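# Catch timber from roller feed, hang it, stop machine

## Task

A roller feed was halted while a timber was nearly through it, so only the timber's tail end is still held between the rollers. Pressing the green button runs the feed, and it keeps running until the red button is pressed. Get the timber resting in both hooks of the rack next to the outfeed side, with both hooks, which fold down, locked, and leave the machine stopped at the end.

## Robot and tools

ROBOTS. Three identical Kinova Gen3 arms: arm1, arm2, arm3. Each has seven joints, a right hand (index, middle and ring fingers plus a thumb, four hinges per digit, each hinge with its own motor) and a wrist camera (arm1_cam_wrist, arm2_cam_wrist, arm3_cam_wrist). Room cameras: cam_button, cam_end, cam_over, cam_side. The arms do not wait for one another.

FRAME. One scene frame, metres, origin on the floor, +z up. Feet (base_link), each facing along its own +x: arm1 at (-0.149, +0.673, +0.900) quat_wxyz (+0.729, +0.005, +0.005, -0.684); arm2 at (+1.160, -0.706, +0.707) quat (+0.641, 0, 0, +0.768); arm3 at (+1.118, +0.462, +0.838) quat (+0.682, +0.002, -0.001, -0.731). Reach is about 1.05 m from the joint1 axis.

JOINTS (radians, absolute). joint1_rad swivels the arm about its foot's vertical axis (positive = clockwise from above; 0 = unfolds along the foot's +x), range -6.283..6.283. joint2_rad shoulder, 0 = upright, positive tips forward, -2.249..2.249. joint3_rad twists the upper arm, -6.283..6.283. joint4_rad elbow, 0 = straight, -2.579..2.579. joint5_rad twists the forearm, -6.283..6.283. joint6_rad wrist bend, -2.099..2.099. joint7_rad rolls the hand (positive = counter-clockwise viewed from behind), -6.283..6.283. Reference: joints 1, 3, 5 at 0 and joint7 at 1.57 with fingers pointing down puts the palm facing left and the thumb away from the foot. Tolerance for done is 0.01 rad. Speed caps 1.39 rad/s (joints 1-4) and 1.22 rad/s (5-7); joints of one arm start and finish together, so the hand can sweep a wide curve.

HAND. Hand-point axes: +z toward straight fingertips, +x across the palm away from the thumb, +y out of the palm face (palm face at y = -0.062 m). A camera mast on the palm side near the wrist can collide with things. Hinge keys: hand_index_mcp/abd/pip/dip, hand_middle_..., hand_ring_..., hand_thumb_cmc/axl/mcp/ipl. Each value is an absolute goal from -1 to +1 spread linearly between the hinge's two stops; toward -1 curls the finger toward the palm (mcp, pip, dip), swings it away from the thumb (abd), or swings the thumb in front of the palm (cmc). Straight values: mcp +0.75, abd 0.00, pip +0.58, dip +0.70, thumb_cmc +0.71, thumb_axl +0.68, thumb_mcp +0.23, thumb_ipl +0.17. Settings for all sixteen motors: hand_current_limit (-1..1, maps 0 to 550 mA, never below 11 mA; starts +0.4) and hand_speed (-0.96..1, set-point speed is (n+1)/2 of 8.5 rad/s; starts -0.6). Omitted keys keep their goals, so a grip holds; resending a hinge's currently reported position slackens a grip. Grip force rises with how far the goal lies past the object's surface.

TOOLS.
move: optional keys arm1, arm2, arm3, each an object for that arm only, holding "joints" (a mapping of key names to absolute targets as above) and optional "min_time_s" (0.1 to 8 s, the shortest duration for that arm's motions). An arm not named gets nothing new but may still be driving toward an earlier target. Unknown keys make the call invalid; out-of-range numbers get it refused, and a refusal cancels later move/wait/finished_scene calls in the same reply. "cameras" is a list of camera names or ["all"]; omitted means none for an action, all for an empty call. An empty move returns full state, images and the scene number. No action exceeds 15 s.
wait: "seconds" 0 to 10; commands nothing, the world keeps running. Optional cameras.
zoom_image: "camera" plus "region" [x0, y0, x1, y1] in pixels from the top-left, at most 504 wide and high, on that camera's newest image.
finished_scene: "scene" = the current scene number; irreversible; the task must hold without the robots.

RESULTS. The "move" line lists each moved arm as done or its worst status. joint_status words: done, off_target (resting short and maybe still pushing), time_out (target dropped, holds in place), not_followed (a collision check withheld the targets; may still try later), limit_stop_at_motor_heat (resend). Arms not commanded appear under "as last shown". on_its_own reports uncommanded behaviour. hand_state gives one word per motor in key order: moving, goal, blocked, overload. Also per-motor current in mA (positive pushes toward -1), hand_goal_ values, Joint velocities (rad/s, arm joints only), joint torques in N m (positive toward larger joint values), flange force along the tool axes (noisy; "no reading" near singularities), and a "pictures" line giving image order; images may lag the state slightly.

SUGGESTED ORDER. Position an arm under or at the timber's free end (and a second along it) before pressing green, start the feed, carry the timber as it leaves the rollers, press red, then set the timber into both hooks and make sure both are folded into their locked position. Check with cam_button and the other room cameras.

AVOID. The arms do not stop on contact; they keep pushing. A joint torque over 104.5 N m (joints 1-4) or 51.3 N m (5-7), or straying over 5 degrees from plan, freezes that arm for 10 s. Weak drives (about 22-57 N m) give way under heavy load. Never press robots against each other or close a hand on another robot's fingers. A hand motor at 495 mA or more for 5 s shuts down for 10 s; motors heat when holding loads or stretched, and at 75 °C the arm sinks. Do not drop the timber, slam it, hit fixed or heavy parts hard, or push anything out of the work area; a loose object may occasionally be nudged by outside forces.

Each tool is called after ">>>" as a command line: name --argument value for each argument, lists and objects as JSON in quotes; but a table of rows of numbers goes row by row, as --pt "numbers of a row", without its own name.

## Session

>>> move

Scene clock: 0.00 s.
Joint torques (N m): no reading
Flange force (N): no reading
Joint velocities: within noise
arm1.joint_positions: joint1_rad=-0.002 joint2_rad=-0.501 joint3_rad=-0.148 joint4_rad=+1.426 joint5_rad=-0.069 joint6_rad=+1.865 joint7_rad=+1.604 hand_index_mcp=+0.753 hand_index_abd=+0.000 hand_index_pip=+0.577 hand_index_dip=+0.696 hand_middle_mcp=+0.753 hand_middle_abd=+0.000 hand_middle_pip=+0.577 hand_middle_dip=+0.696 hand_ring_mcp=+0.753 hand_ring_abd=+0.000 hand_ring_pip=+0.577 hand_ring_dip=+0.696 hand_thumb_cmc=+0.714 hand_thumb_axl=+0.677 hand_thumb_mcp=+0.226 hand_thumb_ipl=+0.168 hand_current_limit=+0.400 hand_speed=-0.600
arm1.joint_status: not commanded
arm1.hand_state: goal,goal,goal,goal,goal,goal,goal,goal,goal,goal,goal,goal,goal,goal,goal,goal
arm1.index_mcp_current_ma: 0
arm1.index_abd_current_ma: 0
arm1.index_pip_current_ma: 0
arm1.index_dip_current_ma: 0
arm1.middle_mcp_current_ma: 0
arm1.middle_abd_current_ma: 0
arm1.middle_pip_current_ma: 0
arm1.middle_dip_current_ma: 0
arm1.ring_mcp_current_ma: 0
arm1.ring_abd_current_ma: 0
arm1.ring_pip_current_ma: 0
arm1.ring_dip_current_ma: 0
arm1.thumb_cmc_current_ma: 0
arm1.thumb_axl_current_ma: 0
arm1.thumb_mcp_current_ma: 0
arm1.thumb_ipl_current_ma: 0
arm1.hand_goal_index_mcp: 0.754
arm1.hand_goal_index_abd: 0.000
arm1.hand_goal_index_pip: 0.576
arm1.hand_goal_index_dip: 0.696
arm1.hand_goal_middle_mcp: 0.754
arm1.hand_goal_middle_abd: 0.000
arm1.hand_goal_middle_pip: 0.576
arm1.hand_goal_middle_dip: 0.696
arm1.hand_goal_ring_mcp: 0.754
arm1.hand_goal_ring_abd: 0.000
arm1.hand_goal_ring_pip: 0.576
arm1.hand_goal_ring_dip: 0.696
arm1.hand_goal_thumb_cmc: 0.714
arm1.hand_goal_thumb_axl: 0.678
arm1.hand_goal_thumb_mcp: 0.226
arm1.hand_goal_thumb_ipl: 0.168
arm1.hand: x=-0.0171 y=+0.5207 z=+1.4619 quat_wxyz=(+0.124, +0.597, +0.785, -0.109) (m; scene frame)
arm2.joint_positions: joint1_rad=+0.025 joint2_rad=-0.520 joint3_rad=-0.014 joint4_rad=+1.389 joint5_rad=+0.043 joint6_rad=+1.907 joint7_rad=+1.588 hand_index_mcp=+0.753 hand_index_abd=+0.000 hand_index_pip=+0.577 hand_index_dip=+0.696 hand_middle_mcp=+0.753 hand_middle_abd=+0.000 hand_middle_pip=+0.577 hand_middle_dip=+0.696 hand_ring_mcp=+0.753 hand_ring_abd=+0.000 hand_ring_pip=+0.577 hand_ring_dip=+0.696 hand_thumb_cmc=+0.714 hand_thumb_axl=+0.677 hand_thumb_mcp=+0.226 hand_thumb_ipl=+0.168 hand_current_limit=+0.400 hand_speed=-0.600
arm2.joint_status: not commanded
arm2.hand_state: goal,goal,goal,goal,goal,goal,goal,goal,goal,goal,goal,goal,goal,goal,goal,goal
arm2.index_mcp_current_ma: 0
arm2.index_abd_current_ma: 0
arm2.index_pip_current_ma: 0
arm2.index_dip_current_ma: 0
arm2.middle_mcp_current_ma: 0
arm2.middle_abd_current_ma: 0
arm2.middle_pip_current_ma: 0
arm2.middle_dip_current_ma: 0
arm2.ring_mcp_current_ma: 0
arm2.ring_abd_current_ma: 0
arm2.ring_pip_current_ma: 0
arm2.ring_dip_current_ma: 0
arm2.thumb_cmc_current_ma: 0
arm2.thumb_axl_current_ma: 0
arm2.thumb_mcp_current_ma: 0
arm2.thumb_ipl_current_ma: 0
arm2.hand_goal_index_mcp: 0.754
arm2.hand_goal_index_abd: 0.000
arm2.hand_goal_index_pip: 0.576
arm2.hand_goal_index_dip: 0.696
arm2.hand_goal_middle_mcp: 0.754
arm2.hand_goal_middle_abd: 0.000
arm2.hand_goal_middle_pip: 0.576
arm2.hand_goal_middle_dip: 0.696
arm2.hand_goal_ring_mcp: 0.754
arm2.hand_goal_ring_abd: 0.000
arm2.hand_goal_ring_pip: 0.576
arm2.hand_goal_ring_dip: 0.696
arm2.hand_goal_thumb_cmc: 0.714
arm2.hand_goal_thumb_axl: 0.678
arm2.hand_goal_thumb_mcp: 0.226
arm2.hand_goal_thumb_ipl: 0.168
arm2.hand: x=+1.0842 y=-0.5554 z=+1.2827 quat_wxyz=(+0.135, -0.749, +0.636, +0.123) (m; scene frame)
arm3.joint_positions: joint1_rad=+0.678 joint2_rad=-0.567 joint3_rad=-0.160 joint4_rad=+1.442 joint5_rad=-0.077 joint6_rad=+2.014 joint7_rad=+1.661 hand_index_mcp=+0.753 hand_index_abd=+0.000 hand_index_pip=+0.577 hand_index_dip=+0.696 hand_middle_mcp=+0.753 hand_middle_abd=+0.000 hand_middle_pip=+0.577 hand_middle_dip=+0.696 hand_ring_mcp=+0.753 hand_ring_abd=+0.000 hand_ring_pip=+0.577 hand_ring_dip=+0.696 hand_thumb_cmc=+0.714 hand_thumb_axl=+0.677 hand_thumb_mcp=+0.226 hand_thumb_ipl=+0.168 hand_current_limit=+0.400 hand_speed=-0.600
arm3.joint_status: not commanded
arm3.hand_state: goal,goal,goal,goal,goal,goal,goal,goal,goal,goal,goal,goal,goal,goal,goal,goal
arm3.index_mcp_current_ma: 0
arm3.index_abd_current_ma: 0
arm3.index_pip_current_ma: 0
arm3.index_dip_current_ma: 0
arm3.middle_mcp_current_ma: 0
arm3.middle_abd_current_ma: 0
arm3.middle_pip_current_ma: 0
arm3.middle_dip_current_ma: 0
arm3.ring_mcp_current_ma: 0
arm3.ring_abd_current_ma: 0
arm3.ring_pip_current_ma: 0
arm3.ring_dip_current_ma: 0
arm3.thumb_cmc_current_ma: 0
arm3.thumb_axl_current_ma: 0
arm3.thumb_mcp_current_ma: 0
arm3.thumb_ipl_current_ma: 0
arm3.hand_goal_index_mcp: 0.754
arm3.hand_goal_index_abd: 0.000
arm3.hand_goal_index_pip: 0.576
arm3.hand_goal_index_dip: 0.696
arm3.hand_goal_middle_mcp: 0.754
arm3.hand_goal_middle_abd: 0.000
arm3.hand_goal_middle_pip: 0.576
arm3.hand_goal_middle_dip: 0.696
arm3.hand_goal_ring_mcp: 0.754
arm3.hand_goal_ring_abd: 0.000
arm3.hand_goal_ring_pip: 0.576
arm3.hand_goal_ring_dip: 0.696
arm3.hand_goal_thumb_cmc: 0.714
arm3.hand_goal_thumb_axl: 0.678
arm3.hand_goal_thumb_mcp: 0.226
arm3.hand_goal_thumb_ipl: 0.168
arm3.hand: x=+1.1449 y=+0.3188 z=+1.3872 quat_wxyz=(+0.043, +0.846, +0.519, -0.113) (m; scene frame)
pictures: arm1_cam_wrist, arm2_cam_wrist, arm3_cam_wrist, cam_button, cam_end, cam_over, cam_side
camera_calibration:
arm1_cam_wrist: T_world_to_cam=[[0.790622, -0.577009, 0.204881, 0.0508521], [-0.438829, -0.300612, 0.846795, -1.13696], [-0.427019, -0.759403, -0.490879, 1.23398], [0, 0, 0, 1]] pos_world=[-0.0122048, 0.624645, 1.55809]
arm2_cam_wrist: T_world_to_cam=[[-0.737353, 0.60529, 0.299893, 0.777565], [0.496281, 0.184223, 0.848391, -1.57458], [0.458275, 0.774394, -0.436231, 0.620616], [0, 0, 0, 1]] pos_world=[1.07036, -0.661181, 1.3734]
arm3_cam_wrist: T_world_to_cam=[[0.25201, -0.961499, 0.109598, -0.0966994], [-0.511885, -0.0363329, 0.858285, -0.640867], [-0.821258, -0.272398, -0.501333, 1.84532], [0, 0, 0, 1]] pos_world=[1.2118, 0.3864, 1.48576]

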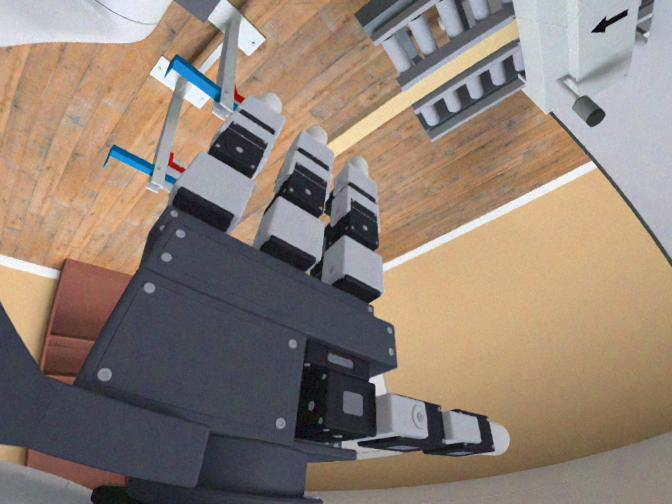

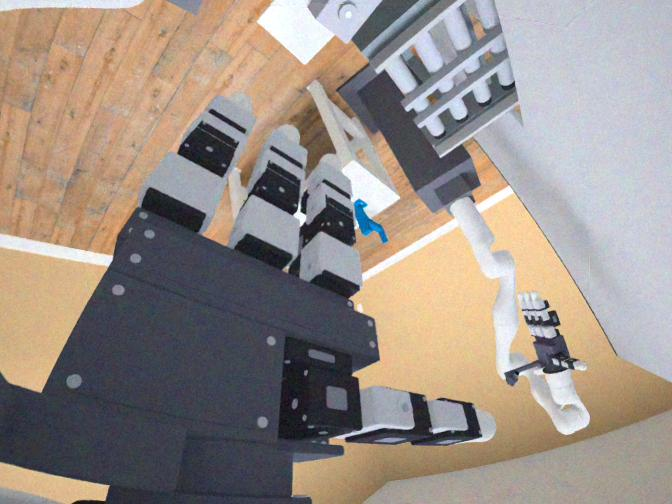

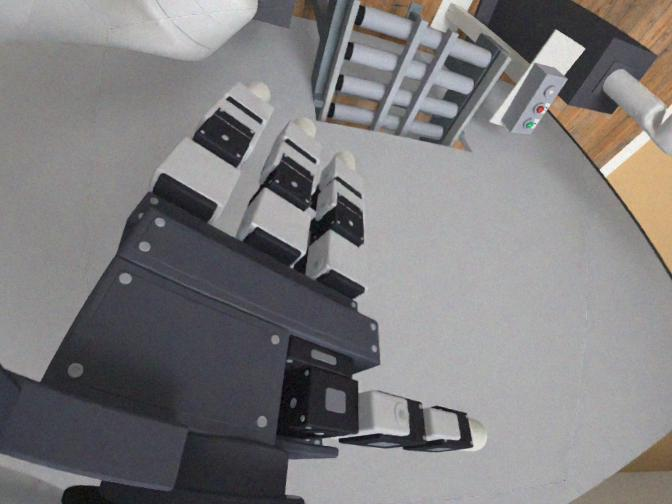

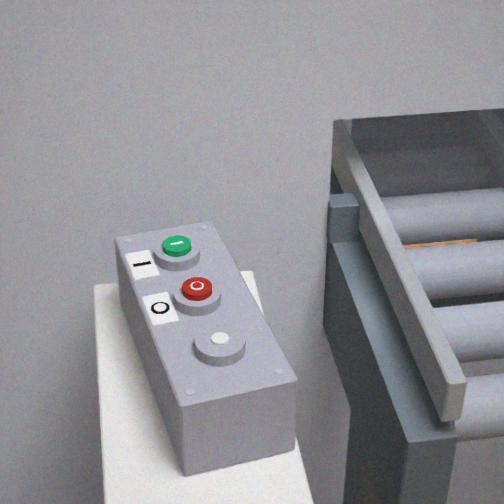

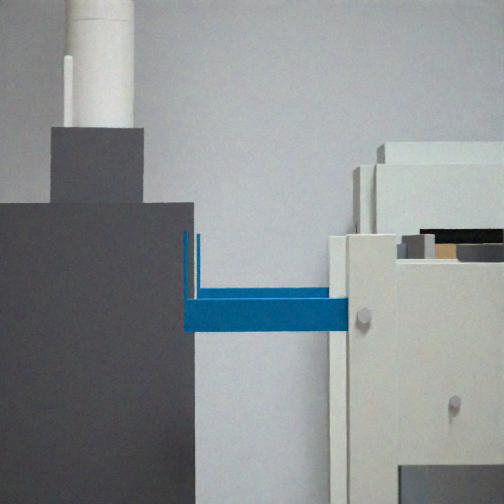

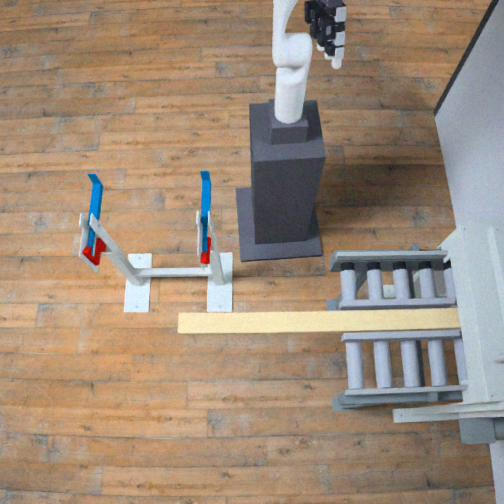

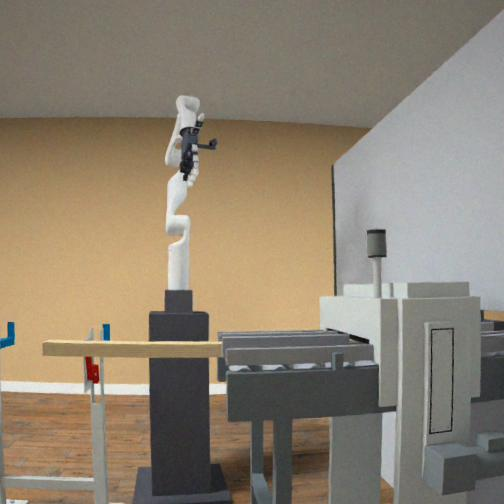

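>>> zoom_image --camera "cam_over" --region '[60, 160, 150, 280]'

>>> zoom_image --camera "cam_over" --region '[170, 160, 260, 280]'

>>> zoom_image --camera "cam_side" --region '[0, 290, 250, 504]'

>>> zoom_image --camera "cam_button" --region '[90, 180, 340, 430]'

Scaled by 4.200 from the camera's 504x504 image, which has a finer 720x720 frame.

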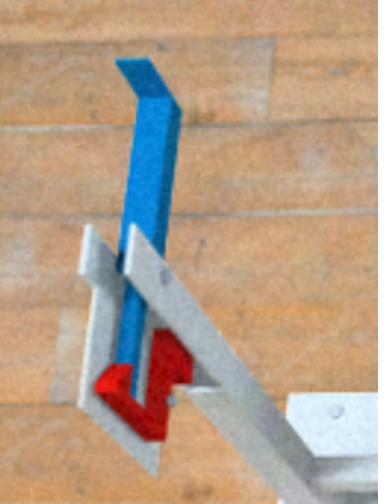

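Scaled by 4.200 from the camera's 504x504 image, which has a finer 720x720 frame.

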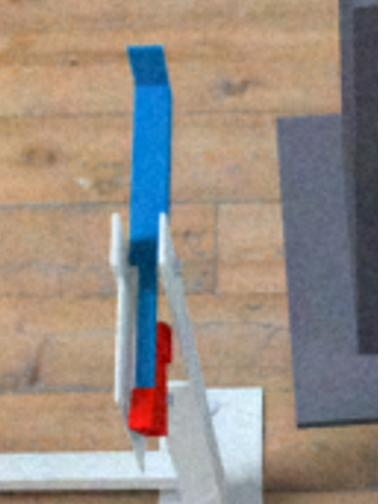

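Scaled by 2.016 from the camera's 504x504 image, which has a finer 720x720 frame.

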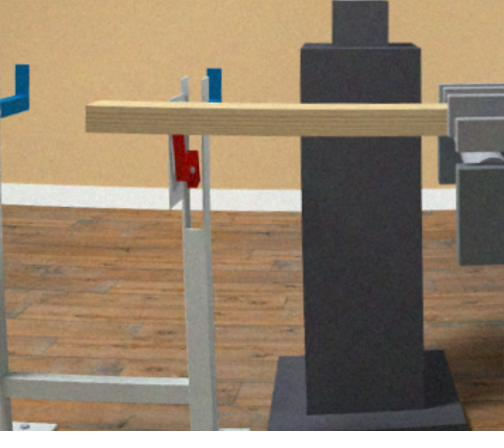

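Scaled by 2.016 from the camera's 504x504 image, which has a finer 720x720 frame.

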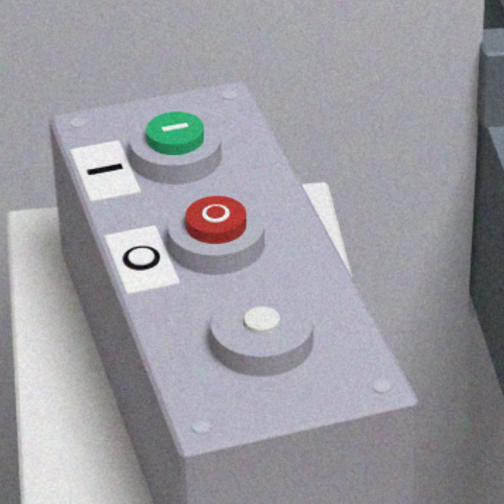

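>>> zoom_image --camera "cam_over" --region '[75, 210, 115, 275]'

>>> zoom_image --camera "cam_over" --region '[190, 205, 230, 275]'

>>> zoom_image --camera "arm1_cam_wrist" --region '[90, 10, 290, 210]'

>>> zoom_image --camera "cam_end" --region '[170, 200, 420, 450]'

Scaled by 7.754 from the camera's 504x504 image, which has a finer 720x720 frame.

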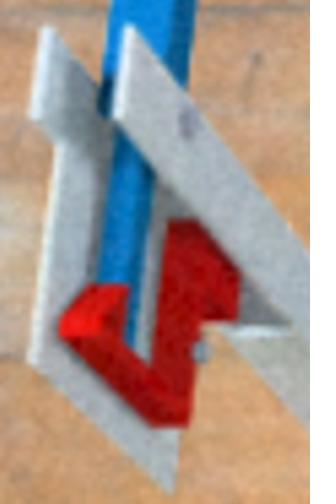

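Scaled by 7.200 from the camera's 504x504 image, which has a finer 720x720 frame.

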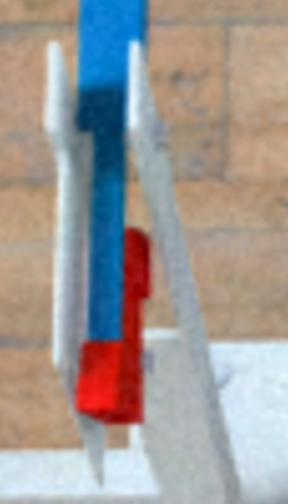

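Scaled by 2.520 from the camera's 672x504 image, which has a finer 960x720 frame.

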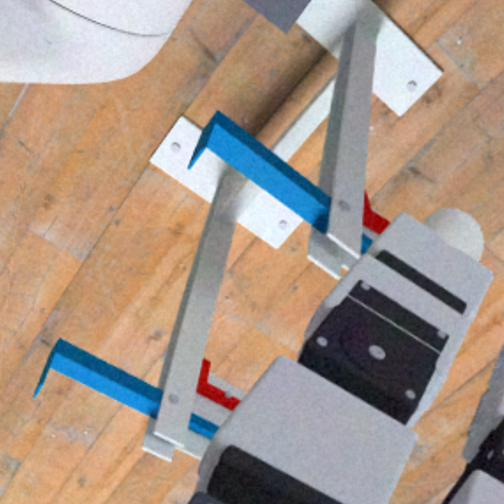

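Scaled by 2.016 from the camera's 504x504 image, which has a finer 720x720 frame.

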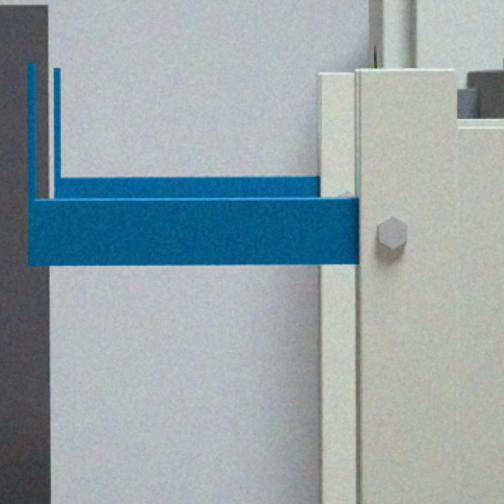

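>>> move --arm1 '{"joints":{"joint1_rad":1.0154,"joint2_rad":0.6148,"joint3_rad":0,"joint4_rad":2.0147,"joint5_rad":0,"joint6_rad":0.5046,"joint7_rad":2.5225,"hand_current_limit":0.4,"hand_speed":-0.6},"min_time_s":4}' --arm2 '{"joints":{"joint1_rad":-0.4835,"joint2_rad":0.0767,"joint3_rad":0,"joint4_rad":1.784,"joint5_rad":0,"joint6_rad":1.2809,"joint7_rad":1.4311,"hand_middle_pip":-0.9,"hand_middle_dip":-0.7,"hand_ring_pip":-0.9,"hand_ring_dip":-0.7},"min_time_s":4}' --cameras '["cam_over","cam_button","cam_side","arm1_cam_wrist"]'

Scene clock: 175.23 s.
Joint torques (N m): arm1=[-0.17 -14.9 0.28 -3.26 -0.32 -0.04 -0.32] | arm2=[-0.32 -7.45 0.2 -8.23 0.17 0.24 0.02] | arm3=[0.54 3.66 -0.85 -7.57 -0.13 -0.75 0.26]
Flange force (N): arm1=[0.2 -2.8 -1.9] | arm2=[5.5 -0.7 -0.5] | arm3=[2.5 -4.4 1.9]
move: arm1 done; arm2 done
Joint velocities: within noise
arm1.joint_positions: joint1_rad=+1.015 joint2_rad=+0.615 joint3_rad=+0.000 joint4_rad=+2.015 joint5_rad=+0.000 joint6_rad=+0.505 joint7_rad=+2.522 hand_index_mcp=+0.753 hand_index_abd=+0.000 hand_index_pip=+0.577 hand_index_dip=+0.696 hand_middle_mcp=+0.753 hand_middle_abd=+0.000 hand_middle_pip=+0.577 hand_middle_dip=+0.696 hand_ring_mcp=+0.753 hand_ring_abd=+0.000 hand_ring_pip=+0.577 hand_ring_dip=+0.696 hand_thumb_cmc=+0.714 hand_thumb_axl=+0.677 hand_thumb_mcp=+0.223 hand_thumb_ipl=+0.168 hand_current_limit=+0.400 hand_speed=-0.600
arm1.joint_status: all done
arm1.hand_state: goal,goal,goal,goal,goal,goal,goal,goal,goal,goal,goal,goal,goal,goal,goal,goal
arm1.index_mcp_current_ma: -1
arm1.index_abd_current_ma: 0
arm1.index_pip_current_ma: 0
arm1.index_dip_current_ma: 0
arm1.middle_mcp_current_ma: 0
arm1.middle_abd_current_ma: 0
arm1.middle_pip_current_ma: 0
arm1.middle_dip_current_ma: 0
arm1.ring_mcp_current_ma: 0
arm1.ring_abd_current_ma: 0
arm1.ring_pip_current_ma: 0
arm1.ring_dip_current_ma: 0
arm1.thumb_cmc_current_ma: 0
arm1.thumb_axl_current_ma: 0
arm1.thumb_mcp_current_ma: -3
arm1.thumb_ipl_current_ma: 0
arm1.hand_goal_index_mcp: 0.754
arm1.hand_goal_index_abd: 0.000
arm1.hand_goal_index_pip: 0.576
arm1.hand_goal_index_dip: 0.696
arm1.hand_goal_middle_mcp: 0.754
arm1.hand_goal_middle_abd: 0.000
arm1.hand_goal_middle_pip: 0.576
arm1.hand_goal_middle_dip: 0.696
arm1.hand_goal_ring_mcp: 0.754
arm1.hand_goal_ring_abd: 0.000
arm1.hand_goal_ring_pip: 0.576
arm1.hand_goal_ring_dip: 0.696
arm1.hand_goal_thumb_cmc: 0.714
arm1.hand_goal_thumb_axl: 0.678
arm1.hand_goal_thumb_mcp: 0.226
arm1.hand_goal_thumb_ipl: 0.168
arm1.hand: x=-0.4035 y=+0.4389 z=+0.9494 quat_wxyz=(-0.006, +0.707, +0.707, +0.001) (m; scene frame)
arm2.joint_positions: joint1_rad=-0.484 joint2_rad=+0.077 joint3_rad=+0.000 joint4_rad=+1.784 joint5_rad=+0.000 joint6_rad=+1.281 joint7_rad=+1.431 hand_index_mcp=+0.753 hand_index_abd=+0.000 hand_index_pip=+0.577 hand_index_dip=+0.696 hand_middle_mcp=+0.753 hand_middle_abd=+0.000 hand_middle_pip=-0.893 hand_middle_dip=-0.697 hand_ring_mcp=+0.753 hand_ring_abd=+0.000 hand_ring_pip=-0.894 hand_ring_dip=-0.697 hand_thumb_cmc=+0.714 hand_thumb_axl=+0.677 hand_thumb_mcp=+0.223 hand_thumb_ipl=+0.168 hand_current_limit=+0.400 hand_speed=-0.600
arm2.joint_status: all done
arm2.hand_state: goal,goal,goal,goal,goal,goal,goal,goal,goal,goal,goal,goal,goal,goal,goal,goal
arm2.index_mcp_current_ma: 0
arm2.index_abd_current_ma: 0
arm2.index_pip_current_ma: 0
arm2.index_dip_current_ma: 0
arm2.middle_mcp_current_ma: 0
arm2.middle_abd_current_ma: 0
arm2.middle_pip_current_ma: 1
arm2.middle_dip_current_ma: 0
arm2.ring_mcp_current_ma: 0
arm2.ring_abd_current_ma: 0
arm2.ring_pip_current_ma: 1
arm2.ring_dip_current_ma: 0
arm2.thumb_cmc_current_ma: 0
arm2.thumb_axl_current_ma: 0
arm2.thumb_mcp_current_ma: 0
arm2.thumb_ipl_current_ma: 0
arm2.hand_goal_index_mcp: 0.754
arm2.hand_goal_index_abd: 0.000
arm2.hand_goal_index_pip: 0.576
arm2.hand_goal_index_dip: 0.696
arm2.hand_goal_middle_mcp: 0.754
arm2.hand_goal_middle_abd: 0.000
arm2.hand_goal_middle_pip: -0.900
arm2.hand_goal_middle_dip: -0.700
arm2.hand_goal_ring_mcp: 0.754
arm2.hand_goal_ring_abd: 0.000
arm2.hand_goal_ring_pip: -0.900
arm2.hand_goal_ring_dip: -0.700
arm2.hand_goal_thumb_cmc: 0.714
arm2.hand_goal_thumb_axl: 0.678
arm2.hand_goal_thumb_mcp: 0.226
arm2.hand_goal_thumb_ipl: 0.168
arm2.hand: x=+0.8893 y=-0.4502 z=+1.0199 quat_wxyz=(+0.000, -0.866, +0.500, +0.000) (m; scene frame)
arm3: as last shown
arm3.joint_positions: joint1_rad=+0.678 joint2_rad=-0.567 joint3_rad=-0.160 joint4_rad=+1.442 joint5_rad=-0.077 joint6_rad=+2.014 joint7_rad=+1.661 hand_index_mcp=+0.753 hand_index_abd=+0.000 hand_index_pip=+0.577 hand_index_dip=+0.696 hand_middle_mcp=+0.753 hand_middle_abd=+0.000 hand_middle_pip=+0.577 hand_middle_dip=+0.696 hand_ring_mcp=+0.753 hand_ring_abd=+0.000 hand_ring_pip=+0.577 hand_ring_dip=+0.696 hand_thumb_cmc=+0.714 hand_thumb_axl=+0.677 hand_thumb_mcp=+0.224 hand_thumb_ipl=+0.168 hand_current_limit=+0.400 hand_speed=-0.600
arm3.index_mcp_current_ma: -1
arm3.middle_mcp_current_ma: -1
arm3.ring_mcp_current_ma: -1
arm3.thumb_axl_current_ma: -1
arm3.thumb_mcp_current_ma: -3
pictures: arm1_cam_wrist, cam_button, cam_over, cam_side
camera_calibration:
arm1_cam_wrist: T_world_to_cam=[[0.604101, -0.79513, -0.0531981, 0.679662], [-0.517791, -0.442383, 0.73225, -0.758109], [-0.605768, -0.414807, -0.678955, 0.710423], [0, 0, 0, 1]] pos_world=[-0.372775, 0.499734, 1.07363]

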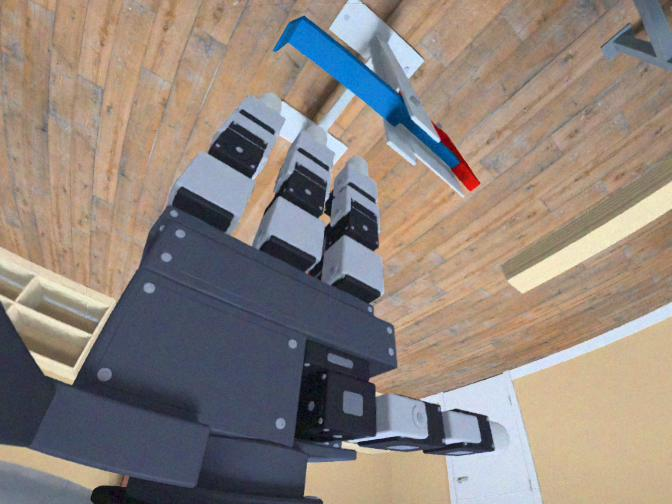

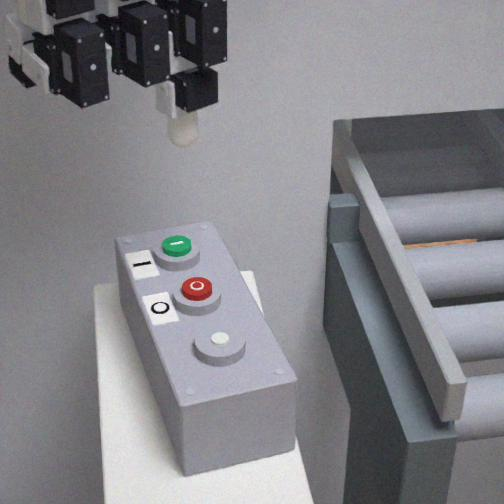

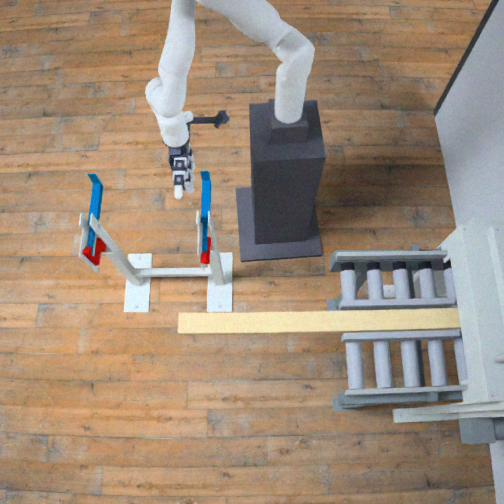

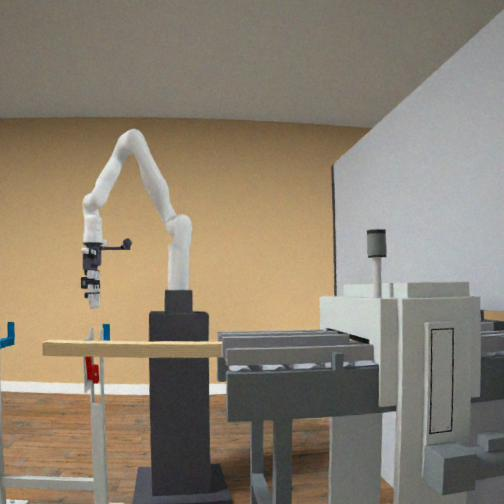

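>>> zoom_image --camera "arm1_cam_wrist" --region '[360, 60, 520, 220]'

Scaled by 3.150 from the camera's 672x504 image, which has a finer 960x720 frame.

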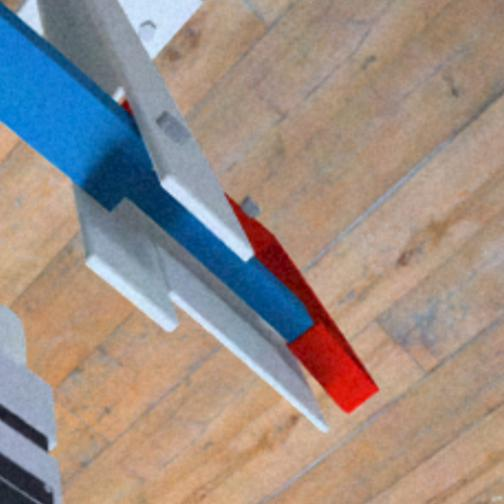

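>>> move --arm1 '{"joints":{"joint1_rad":1.0116,"joint2_rad":0.9397,"joint4_rad":2.0168,"joint6_rad":0.1776,"joint7_rad":2.5187},"min_time_s":3.5}' --arm2 '{"joints":{"joint1_rad":-0.4835,"joint2_rad":0.1328,"joint4_rad":1.9257,"joint6_rad":1.0831,"joint7_rad":1.4311},"min_time_s":3.5}' --cameras '["cam_over","cam_button"]'

Scene clock: 198.73 s.
Joint torques (N m): arm1=[-0.17 -16.8 0.35 -0.79 -0.3 0 -0.33] | arm2=[-0.29 -7.8 0.39 -7.53 0.12 0.25 0.1] | arm3=[0.47 3.72 -0.92 -7.42 -0.14 -0.82 0.31]
Flange force (N): arm1=[0.2 -2.8 -1.1] | arm2=[5.5 -0.2 -1.8] | arm3=[2.6 -4.4 1.2]
move: arm1 done; arm2 done
Joint velocities: within noise
arm1.joint_positions: joint1_rad=+1.012 joint2_rad=+0.940 joint3_rad=+0.000 joint4_rad=+2.017 joint5_rad=+0.000 joint6_rad=+0.178 joint7_rad=+2.519 hand_index_mcp=+0.753 hand_index_abd=+0.000 hand_index_pip=+0.577 hand_index_dip=+0.696 hand_middle_mcp=+0.753 hand_middle_abd=+0.000 hand_middle_pip=+0.577 hand_middle_dip=+0.696 hand_ring_mcp=+0.753 hand_ring_abd=+0.000 hand_ring_pip=+0.577 hand_ring_dip=+0.696 hand_thumb_cmc=+0.714 hand_thumb_axl=+0.677 hand_thumb_mcp=+0.223 hand_thumb_ipl=+0.168 hand_current_limit=+0.400 hand_speed=-0.600
arm1.joint_status: all done
arm1.hand_state: goal,goal,goal,goal,goal,goal,goal,goal,goal,goal,goal,goal,goal,goal,goal,goal
arm1.index_mcp_current_ma: -1
arm1.index_abd_current_ma: 0
arm1.index_pip_current_ma: 0
arm1.index_dip_current_ma: 0
arm1.middle_mcp_current_ma: 0
arm1.middle_abd_current_ma: 0
arm1.middle_pip_current_ma: 0
arm1.middle_dip_current_ma: 0
arm1.ring_mcp_current_ma: 0
arm1.ring_abd_current_ma: 0
arm1.ring_pip_current_ma: 0
arm1.ring_dip_current_ma: 0
arm1.thumb_cmc_current_ma: 0
arm1.thumb_axl_current_ma: 0
arm1.thumb_mcp_current_ma: -3
arm1.thumb_ipl_current_ma: 0
arm1.hand_goal_index_mcp: 0.754
arm1.hand_goal_index_abd: 0.000
arm1.hand_goal_index_pip: 0.576
arm1.hand_goal_index_dip: 0.696
arm1.hand_goal_middle_mcp: 0.754
arm1.hand_goal_middle_abd: 0.000
arm1.hand_goal_middle_pip: 0.576
arm1.hand_goal_middle_dip: 0.696
arm1.hand_goal_ring_mcp: 0.754
arm1.hand_goal_ring_abd: 0.000
arm1.hand_goal_ring_pip: 0.576
arm1.hand_goal_ring_dip: 0.696
arm1.hand_goal_thumb_cmc: 0.714
arm1.hand_goal_thumb_axl: 0.678
arm1.hand_goal_thumb_mcp: 0.226
arm1.hand_goal_thumb_ipl: 0.168
arm1.hand: x=-0.4035 y=+0.4390 z=+0.8190 quat_wxyz=(-0.006, +0.707, +0.707, +0.001) (m; scene frame)
arm2.joint_positions: joint1_rad=-0.484 joint2_rad=+0.133 joint3_rad=+0.000 joint4_rad=+1.926 joint5_rad=+0.000 joint6_rad=+1.083 joint7_rad=+1.431 hand_index_mcp=+0.753 hand_index_abd=+0.000 hand_index_pip=+0.577 hand_index_dip=+0.696 hand_middle_mcp=+0.753 hand_middle_abd=+0.000 hand_middle_pip=-0.893 hand_middle_dip=-0.697 hand_ring_mcp=+0.753 hand_ring_abd=+0.000 hand_ring_pip=-0.894 hand_ring_dip=-0.697 hand_thumb_cmc=+0.714 hand_thumb_axl=+0.677 hand_thumb_mcp=+0.223 hand_thumb_ipl=+0.168 hand_current_limit=+0.400 hand_speed=-0.600
arm2.joint_status: all done
arm2.hand_state: goal,goal,goal,goal,goal,goal,goal,goal,goal,goal,goal,goal,goal,goal,goal,goal
arm2.index_mcp_current_ma: 0
arm2.index_abd_current_ma: 0
arm2.index_pip_current_ma: 0
arm2.index_dip_current_ma: 0
arm2.middle_mcp_current_ma: 0
arm2.middle_abd_current_ma: 0
arm2.middle_pip_current_ma: 1
arm2.middle_dip_current_ma: 0
arm2.ring_mcp_current_ma: 0
arm2.ring_abd_current_ma: 0
arm2.ring_pip_current_ma: 1
arm2.ring_dip_current_ma: 0
arm2.thumb_cmc_current_ma: 0
arm2.thumb_axl_current_ma: 0
arm2.thumb_mcp_current_ma: 0
arm2.thumb_ipl_current_ma: 0
arm2.hand_goal_index_mcp: 0.754
arm2.hand_goal_index_abd: 0.000
arm2.hand_goal_index_pip: 0.576
arm2.hand_goal_index_dip: 0.696
arm2.hand_goal_middle_mcp: 0.754
arm2.hand_goal_middle_abd: 0.000
arm2.hand_goal_middle_pip: -0.900
arm2.hand_goal_middle_dip: -0.700
arm2.hand_goal_ring_mcp: 0.754
arm2.hand_goal_ring_abd: 0.000
arm2.hand_goal_ring_pip: -0.900
arm2.hand_goal_ring_dip: -0.700
arm2.hand_goal_thumb_cmc: 0.714
arm2.hand_goal_thumb_axl: 0.678
arm2.hand_goal_thumb_mcp: 0.226
arm2.hand_goal_thumb_ipl: 0.168
arm2.hand: x=+0.8893 y=-0.4503 z=+0.9600 quat_wxyz=(+0.000, -0.866, +0.500, +0.000) (m; scene frame)
arm3: as last shown
pictures: cam_button, cam_over

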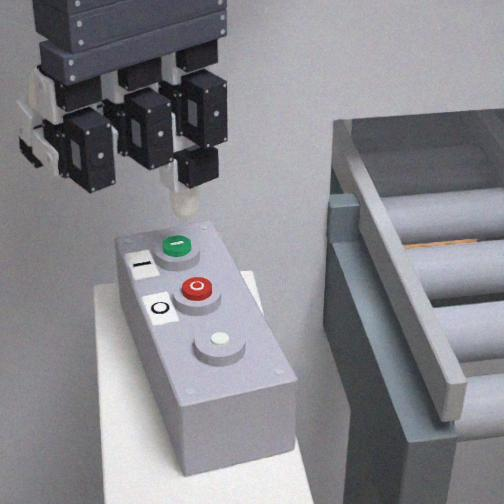

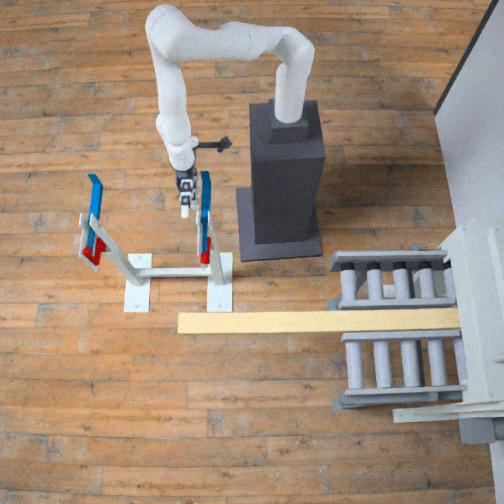

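>>> zoom_image --camera "cam_button" --region '[110, 160, 270, 320]'

>>> zoom_image --camera "cam_over" --region '[150, 150, 240, 240]'

Scaled by 3.150 from the camera's 504x504 image, which has a finer 720x720 frame.

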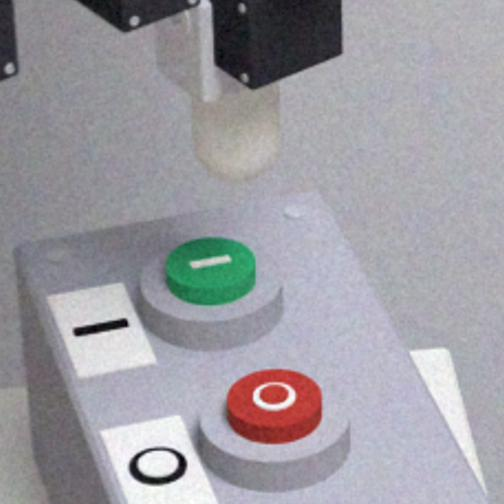

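Scaled by 5.600 from the camera's 504x504 image, which has a finer 720x720 frame.

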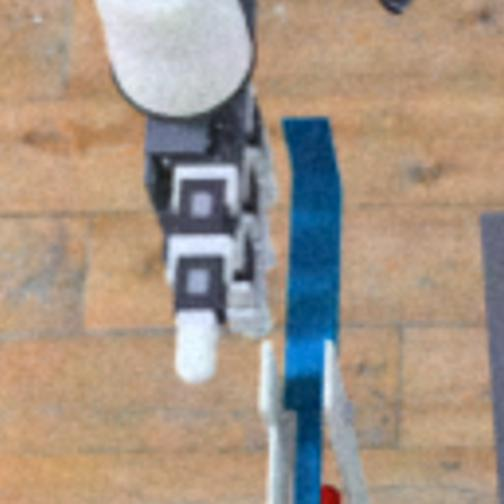

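>>> move --cameras '["arm3_cam_wrist","arm2_cam_wrist"]'

>>> zoom_image --camera "arm3_cam_wrist" --region '[480, 60, 620, 165]'

Scene clock: 240.77 s.
Joint torques (N m): arm1=[-0.15 -16.84 0.34 -0.76 -0.32 -0.01 -0.29] | arm2=[-0.21 -7.78 0.29 -7.55 0.07 0.25 0.04] | arm3=[0.52 3.64 -0.94 -7.53 -0.17 -0.87 0.35]
Flange force (N): arm1=[0.0 -2.9 -1.0] | arm2=[5.6 -0.4 -1.8] | arm3=[2.6 -4.5 1.4]
Joint velocities: within noise
arm1.joint_positions: joint1_rad=+1.012 joint2_rad=+0.940 joint3_rad=+0.000 joint4_rad=+2.017 joint5_rad=+0.000 joint6_rad=+0.178 joint7_rad=+2.519 hand_index_mcp=+0.753 hand_index_abd=+0.000 hand_index_pip=+0.577 hand_index_dip=+0.696 hand_middle_mcp=+0.753 hand_middle_abd=+0.000 hand_middle_pip=+0.577 hand_middle_dip=+0.696 hand_ring_mcp=+0.753 hand_ring_abd=+0.000 hand_ring_pip=+0.577 hand_ring_dip=+0.696 hand_thumb_cmc=+0.714 hand_thumb_axl=+0.677 hand_thumb_mcp=+0.223 hand_thumb_ipl=+0.168 hand_current_limit=+0.400 hand_speed=-0.600
arm1.joint_status: all done
arm1.hand_state: goal,goal,goal,goal,goal,goal,goal,goal,goal,goal,goal,goal,goal,goal,goal,goal
arm1.index_mcp_current_ma: -1
arm1.index_abd_current_ma: 0
arm1.index_pip_current_ma: 0
arm1.index_dip_current_ma: 0
arm1.middle_mcp_current_ma: 0
arm1.middle_abd_current_ma: 0
arm1.middle_pip_current_ma: 0
arm1.middle_dip_current_ma: 0
arm1.ring_mcp_current_ma: 0
arm1.ring_abd_current_ma: 0
arm1.ring_pip_current_ma: 0
arm1.ring_dip_current_ma: 0
arm1.thumb_cmc_current_ma: 0
arm1.thumb_axl_current_ma: 0
arm1.thumb_mcp_current_ma: -3
arm1.thumb_ipl_current_ma: 0
arm1.hand_goal_index_mcp: 0.754
arm1.hand_goal_index_abd: 0.000
arm1.hand_goal_index_pip: 0.576
arm1.hand_goal_index_dip: 0.696
arm1.hand_goal_middle_mcp: 0.754
arm1.hand_goal_middle_abd: 0.000
arm1.hand_goal_middle_pip: 0.576
arm1.hand_goal_middle_dip: 0.696
arm1.hand_goal_ring_mcp: 0.754
arm1.hand_goal_ring_abd: 0.000
arm1.hand_goal_ring_pip: 0.576
arm1.hand_goal_ring_dip: 0.696
arm1.hand_goal_thumb_cmc: 0.714
arm1.hand_goal_thumb_axl: 0.678
arm1.hand_goal_thumb_mcp: 0.226
arm1.hand_goal_thumb_ipl: 0.168
arm1.hand: x=-0.4035 y=+0.4390 z=+0.8190 quat_wxyz=(-0.006, +0.707, +0.707, +0.001) (m; scene frame)
arm2.joint_positions: joint1_rad=-0.484 joint2_rad=+0.133 joint3_rad=+0.000 joint4_rad=+1.926 joint5_rad=+0.000 joint6_rad=+1.083 joint7_rad=+1.431 hand_index_mcp=+0.753 hand_index_abd=+0.000 hand_index_pip=+0.577 hand_index_dip=+0.696 hand_middle_mcp=+0.753 hand_middle_abd=+0.000 hand_middle_pip=-0.893 hand_middle_dip=-0.697 hand_ring_mcp=+0.753 hand_ring_abd=+0.000 hand_ring_pip=-0.894 hand_ring_dip=-0.697 hand_thumb_cmc=+0.714 hand_thumb_axl=+0.677 hand_thumb_mcp=+0.223 hand_thumb_ipl=+0.168 hand_current_limit=+0.400 hand_speed=-0.600
arm2.joint_status: all done
arm2.hand_state: goal,goal,goal,goal,goal,goal,goal,goal,goal,goal,goal,goal,goal,goal,goal,goal
arm2.index_mcp_current_ma: 0
arm2.index_abd_current_ma: 0
arm2.index_pip_current_ma: 0
arm2.index_dip_current_ma: 0
arm2.middle_mcp_current_ma: 0
arm2.middle_abd_current_ma: 0
arm2.middle_pip_current_ma: 1
arm2.middle_dip_current_ma: 0
arm2.ring_mcp_current_ma: 0
arm2.ring_abd_current_ma: 0
arm2.ring_pip_current_ma: 1
arm2.ring_dip_current_ma: 0
arm2.thumb_cmc_current_ma: 0
arm2.thumb_axl_current_ma: 0
arm2.thumb_mcp_current_ma: 0
arm2.thumb_ipl_current_ma: 0
arm2.hand_goal_index_mcp: 0.754
arm2.hand_goal_index_abd: 0.000
arm2.hand_goal_index_pip: 0.576
arm2.hand_goal_index_dip: 0.696
arm2.hand_goal_middle_mcp: 0.754
arm2.hand_goal_middle_abd: 0.000
arm2.hand_goal_middle_pip: -0.900
arm2.hand_goal_middle_dip: -0.700
arm2.hand_goal_ring_mcp: 0.754
arm2.hand_goal_ring_abd: 0.000
arm2.hand_goal_ring_pip: -0.900
arm2.hand_goal_ring_dip: -0.700
arm2.hand_goal_thumb_cmc: 0.714
arm2.hand_goal_thumb_axl: 0.678
arm2.hand_goal_thumb_mcp: 0.226
arm2.hand_goal_thumb_ipl: 0.168
arm2.hand: x=+0.8893 y=-0.4503 z=+0.9600 quat_wxyz=(+0.000, -0.866, +0.500, +0.000) (m; scene frame)
arm3.joint_positions: joint1_rad=+0.678 joint2_rad=-0.567 joint3_rad=-0.160 joint4_rad=+1.442 joint5_rad=-0.077 joint6_rad=+2.014 joint7_rad=+1.661 hand_index_mcp=+0.753 hand_index_abd=+0.000 hand_index_pip=+0.577 hand_index_dip=+0.696 hand_middle_mcp=+0.753 hand_middle_abd=+0.000 hand_middle_pip=+0.577 hand_middle_dip=+0.696 hand_ring_mcp=+0.753 hand_ring_abd=+0.000 hand_ring_pip=+0.577 hand_ring_dip=+0.696 hand_thumb_cmc=+0.714 hand_thumb_axl=+0.677 hand_thumb_mcp=+0.224 hand_thumb_ipl=+0.168 hand_current_limit=+0.400 hand_speed=-0.600
arm3.joint_status: not commanded
arm3.hand_state: goal,goal,goal,goal,goal,goal,goal,goal,goal,goal,goal,goal,goal,goal,goal,goal
arm3.index_mcp_current_ma: -1
arm3.index_abd_current_ma: 0
arm3.index_pip_current_ma: 0
arm3.index_dip_current_ma: 0
arm3.middle_mcp_current_ma: -1
arm3.middle_abd_current_ma: 0
arm3.middle_pip_current_ma: 0
arm3.middle_dip_current_ma: 0
arm3.ring_mcp_current_ma: -1
arm3.ring_abd_current_ma: 0
arm3.ring_pip_current_ma: 0
arm3.ring_dip_current_ma: 0
arm3.thumb_cmc_current_ma: 0
arm3.thumb_axl_current_ma: -1
arm3.thumb_mcp_current_ma: -3
arm3.thumb_ipl_current_ma: 0
arm3.hand_goal_index_mcp: 0.754
arm3.hand_goal_index_abd: 0.000
arm3.hand_goal_index_pip: 0.576
arm3.hand_goal_index_dip: 0.696
arm3.hand_goal_middle_mcp: 0.754
arm3.hand_goal_middle_abd: 0.000
arm3.hand_goal_middle_pip: 0.576
arm3.hand_goal_middle_dip: 0.696
arm3.hand_goal_ring_mcp: 0.754
arm3.hand_goal_ring_abd: 0.000
arm3.hand_goal_ring_pip: 0.576
arm3.hand_goal_ring_dip: 0.696
arm3.hand_goal_thumb_cmc: 0.714
arm3.hand_goal_thumb_axl: 0.678
arm3.hand_goal_thumb_mcp: 0.226
arm3.hand_goal_thumb_ipl: 0.168
arm3.hand: x=+1.1449 y=+0.3188 z=+1.3872 quat_wxyz=(+0.043, +0.846, +0.519, -0.113) (m; scene frame)
pictures: arm2_cam_wrist, arm3_cam_wrist
camera_calibration:
arm2_cam_wrist: T_world_to_cam=[[-0.928759, 0.366835, 0.0532855, 0.966581], [0.286244, 0.618407, 0.731872, -0.729276], [0.235524, 0.694985, -0.679356, 0.883462], [0, 0, 0, 1]] pos_world=[0.898395, -0.517579, 1.08242]
arm3_cam_wrist: T_world_to_cam=[[0.25201, -0.961499, 0.109598, -0.0966994], [-0.511885, -0.0363329, 0.858285, -0.640867], [-0.821258, -0.272398, -0.501333, 1.84532], [0, 0, 0, 1]] pos_world=[1.2118, 0.3864, 1.48576]

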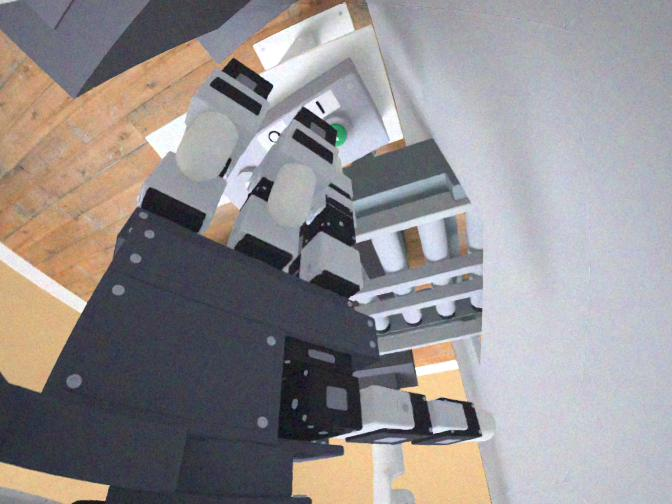

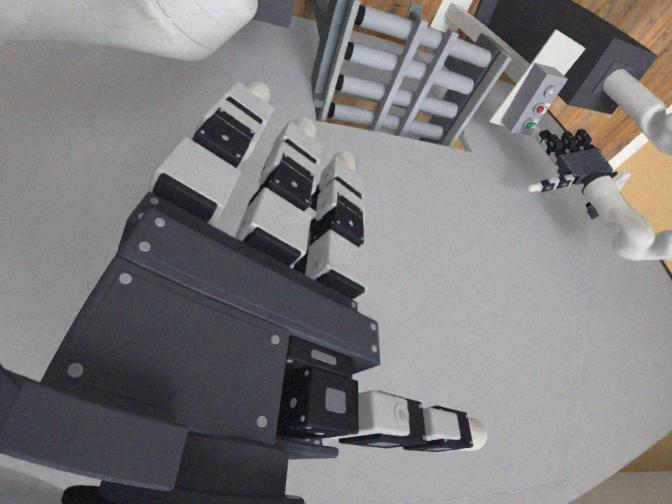

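Scaled by 3.600 from the camera's 672x504 image, which has a finer 960x720 frame.

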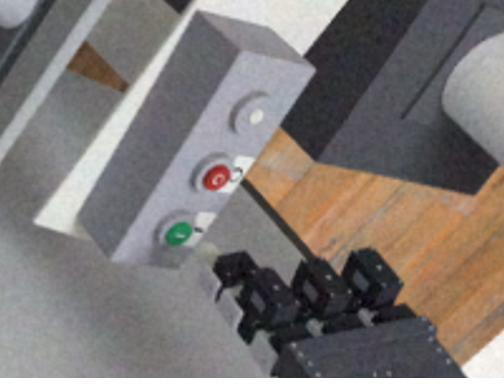

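>>> zoom_image --camera "arm2_cam_wrist" --region '[240, 50, 420, 230]'

Scaled by 2.800 from the camera's 672x504 image, which has a finer 960x720 frame.

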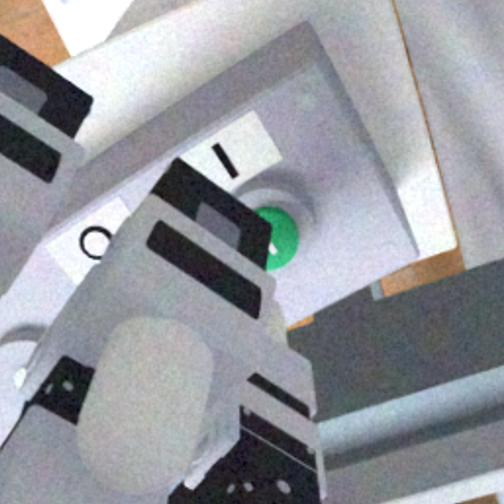

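>>> move --arm1 '{"joints":{"joint1_rad":1.0093,"joint2_rad":1.1468,"joint4_rad":1.9486,"joint6_rad":0.0387,"joint7_rad":2.5164},"min_time_s":3}' --arm2 '{"joints":{"joint1_rad":-0.5038,"joint2_rad":0.1754,"joint4_rad":1.9462,"joint6_rad":1.0200,"joint7_rad":1.4108},"min_time_s":3}' --cameras '["cam_over","cam_button","arm1_cam_wrist","cam_side","cam_end"]'

>>> zoom_image --camera "cam_button" --region '[110, 160, 270, 320]'

Scene clock: 274.90 s.
Joint torques (N m): arm1=[-0.15 -17.65 0.4 0.35 -0.3 -0.02 -0.3] | arm2=[-0.23 -8.24 0.25 -7.4 0.05 0.24 0.04] | arm3=[0.54 3.6 -0.84 -7.4 -0.12 -0.83 0.29]
Flange force (N): arm1=[0.1 -2.8 -0.7] | arm2=[6.0 -0.7 -2.1] | arm3=[2.3 -4.3 1.0]
move: arm1 done; arm2 done
Joint velocities: within noise
arm1.joint_positions: joint1_rad=+1.009 joint2_rad=+1.147 joint3_rad=+0.000 joint4_rad=+1.949 joint5_rad=+0.000 joint6_rad=+0.039 joint7_rad=+2.516 hand_index_mcp=+0.753 hand_index_abd=+0.000 hand_index_pip=+0.577 hand_index_dip=+0.696 hand_middle_mcp=+0.753 hand_middle_abd=+0.000 hand_middle_pip=+0.577 hand_middle_dip=+0.696 hand_ring_mcp=+0.753 hand_ring_abd=+0.000 hand_ring_pip=+0.577 hand_ring_dip=+0.696 hand_thumb_cmc=+0.714 hand_thumb_axl=+0.677 hand_thumb_mcp=+0.223 hand_thumb_ipl=+0.168 hand_current_limit=+0.400 hand_speed=-0.600
arm1.joint_status: all done
arm1.hand_state: goal,goal,goal,goal,goal,goal,goal,goal,goal,goal,goal,goal,goal,goal,goal,goal
arm1.index_mcp_current_ma: -1
arm1.index_abd_current_ma: 0
arm1.index_pip_current_ma: 0
arm1.index_dip_current_ma: 0
arm1.middle_mcp_current_ma: 0
arm1.middle_abd_current_ma: 0
arm1.middle_pip_current_ma: 0
arm1.middle_dip_current_ma: 0
arm1.ring_mcp_current_ma: 0
arm1.ring_abd_current_ma: 0
arm1.ring_pip_current_ma: 0
arm1.ring_dip_current_ma: 0
arm1.thumb_cmc_current_ma: 0
arm1.thumb_axl_current_ma: 0
arm1.thumb_mcp_current_ma: -3
arm1.thumb_ipl_current_ma: 0
arm1.hand_goal_index_mcp: 0.754
arm1.hand_goal_index_abd: 0.000
arm1.hand_goal_index_pip: 0.576
arm1.hand_goal_index_dip: 0.696
arm1.hand_goal_middle_mcp: 0.754
arm1.hand_goal_middle_abd: 0.000
arm1.hand_goal_middle_pip: 0.576
arm1.hand_goal_middle_dip: 0.696
arm1.hand_goal_ring_mcp: 0.754
arm1.hand_goal_ring_abd: 0.000
arm1.hand_goal_ring_pip: 0.576
arm1.hand_goal_ring_dip: 0.696
arm1.hand_goal_thumb_cmc: 0.714
arm1.hand_goal_thumb_axl: 0.678
arm1.hand_goal_thumb_mcp: 0.226
arm1.hand_goal_thumb_ipl: 0.168
arm1.hand: x=-0.4035 y=+0.4391 z=+0.7388 quat_wxyz=(-0.006, +0.707, +0.707, +0.001) (m; scene frame)
arm2.joint_positions: joint1_rad=-0.504 joint2_rad=+0.175 joint3_rad=+0.000 joint4_rad=+1.946 joint5_rad=+0.000 joint6_rad=+1.020 joint7_rad=+1.411 hand_index_mcp=+0.753 hand_index_abd=+0.000 hand_index_pip=+0.577 hand_index_dip=+0.696 hand_middle_mcp=+0.753 hand_middle_abd=+0.000 hand_middle_pip=-0.893 hand_middle_dip=-0.697 hand_ring_mcp=+0.753 hand_ring_abd=+0.000 hand_ring_pip=-0.894 hand_ring_dip=-0.697 hand_thumb_cmc=+0.714 hand_thumb_axl=+0.677 hand_thumb_mcp=+0.223 hand_thumb_ipl=+0.168 hand_current_limit=+0.400 hand_speed=-0.600
arm2.joint_status: all done
arm2.hand_state: goal,goal,goal,goal,goal,goal,goal,goal,goal,goal,goal,goal,goal,goal,goal,goal
arm2.index_mcp_current_ma: 0
arm2.index_abd_current_ma: 0
arm2.index_pip_current_ma: 0
arm2.index_dip_current_ma: 0
arm2.middle_mcp_current_ma: 0
arm2.middle_abd_current_ma: 0
arm2.middle_pip_current_ma: 1
arm2.middle_dip_current_ma: 0
arm2.ring_mcp_current_ma: 0
arm2.ring_abd_current_ma: 0
arm2.ring_pip_current_ma: 1
arm2.ring_dip_current_ma: 0
arm2.thumb_cmc_current_ma: 0
arm2.thumb_axl_current_ma: 0
arm2.thumb_mcp_current_ma: 0
arm2.thumb_ipl_current_ma: 0
arm2.hand_goal_index_mcp: 0.754
arm2.hand_goal_index_abd: 0.000
arm2.hand_goal_index_pip: 0.576
arm2.hand_goal_index_dip: 0.696
arm2.hand_goal_middle_mcp: 0.754
arm2.hand_goal_middle_abd: 0.000
arm2.hand_goal_middle_pip: -0.900
arm2.hand_goal_middle_dip: -0.700
arm2.hand_goal_ring_mcp: 0.754
arm2.hand_goal_ring_abd: 0.000
arm2.hand_goal_ring_pip: -0.900
arm2.hand_goal_ring_dip: -0.700
arm2.hand_goal_thumb_cmc: 0.714
arm2.hand_goal_thumb_axl: 0.678
arm2.hand_goal_thumb_mcp: 0.226
arm2.hand_goal_thumb_ipl: 0.168
arm2.hand: x=+0.8787 y=-0.4480 z=+0.9401 quat_wxyz=(+0.000, -0.866, +0.500, +0.000) (m; scene frame)
arm3: as last shown
pictures: arm1_cam_wrist, cam_button, cam_end, cam_over, cam_side
camera_calibration:
arm1_cam_wrist: T_world_to_cam=[[0.604094, -0.795135, -0.0531975, 0.668551], [-0.51775, -0.442348, 0.7323, -0.603729], [-0.605809, -0.414835, -0.678901, 0.567463], [0, 0, 0, 1]] pos_world=[-0.372675, 0.499934, 0.862927]

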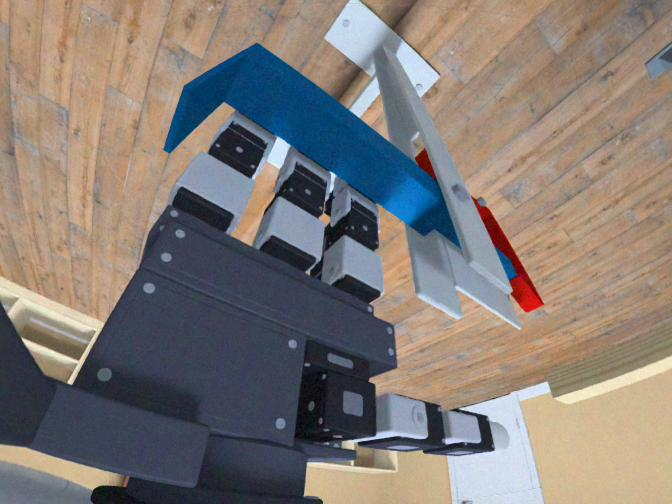

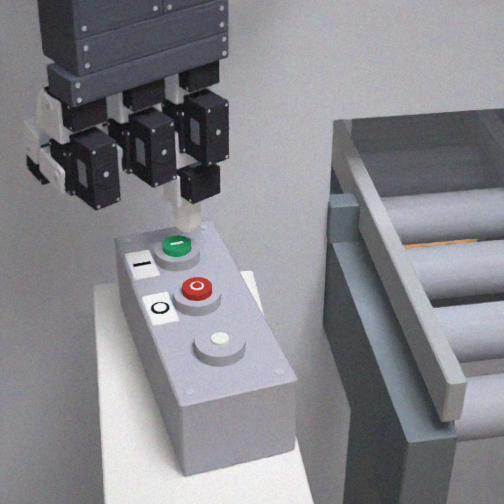

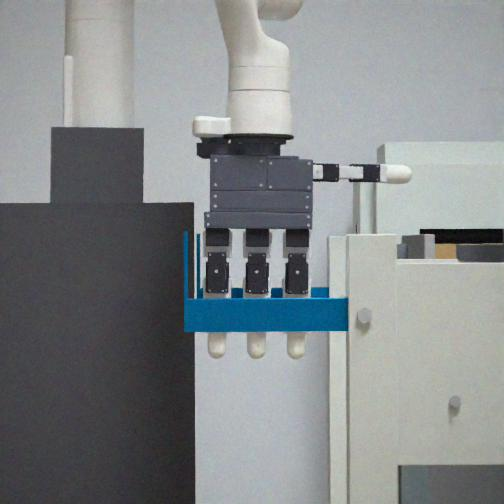

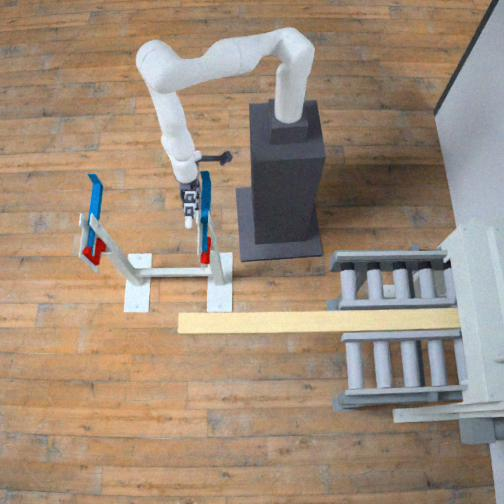

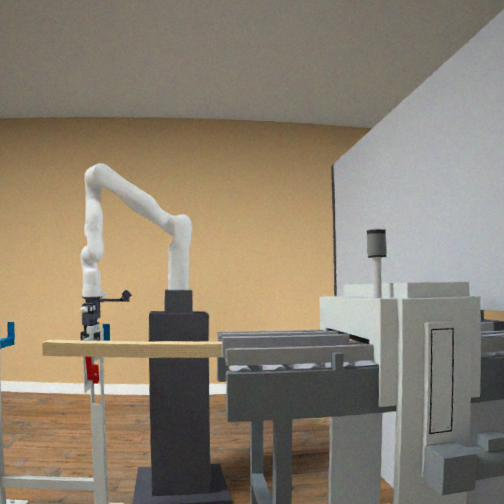

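Scaled by 3.150 from the camera's 504x504 image, which has a finer 720x720 frame.

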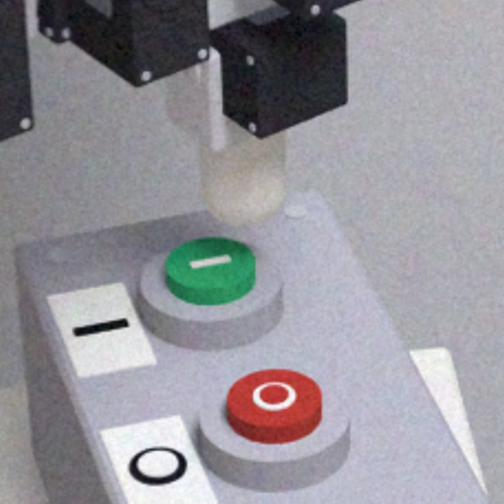

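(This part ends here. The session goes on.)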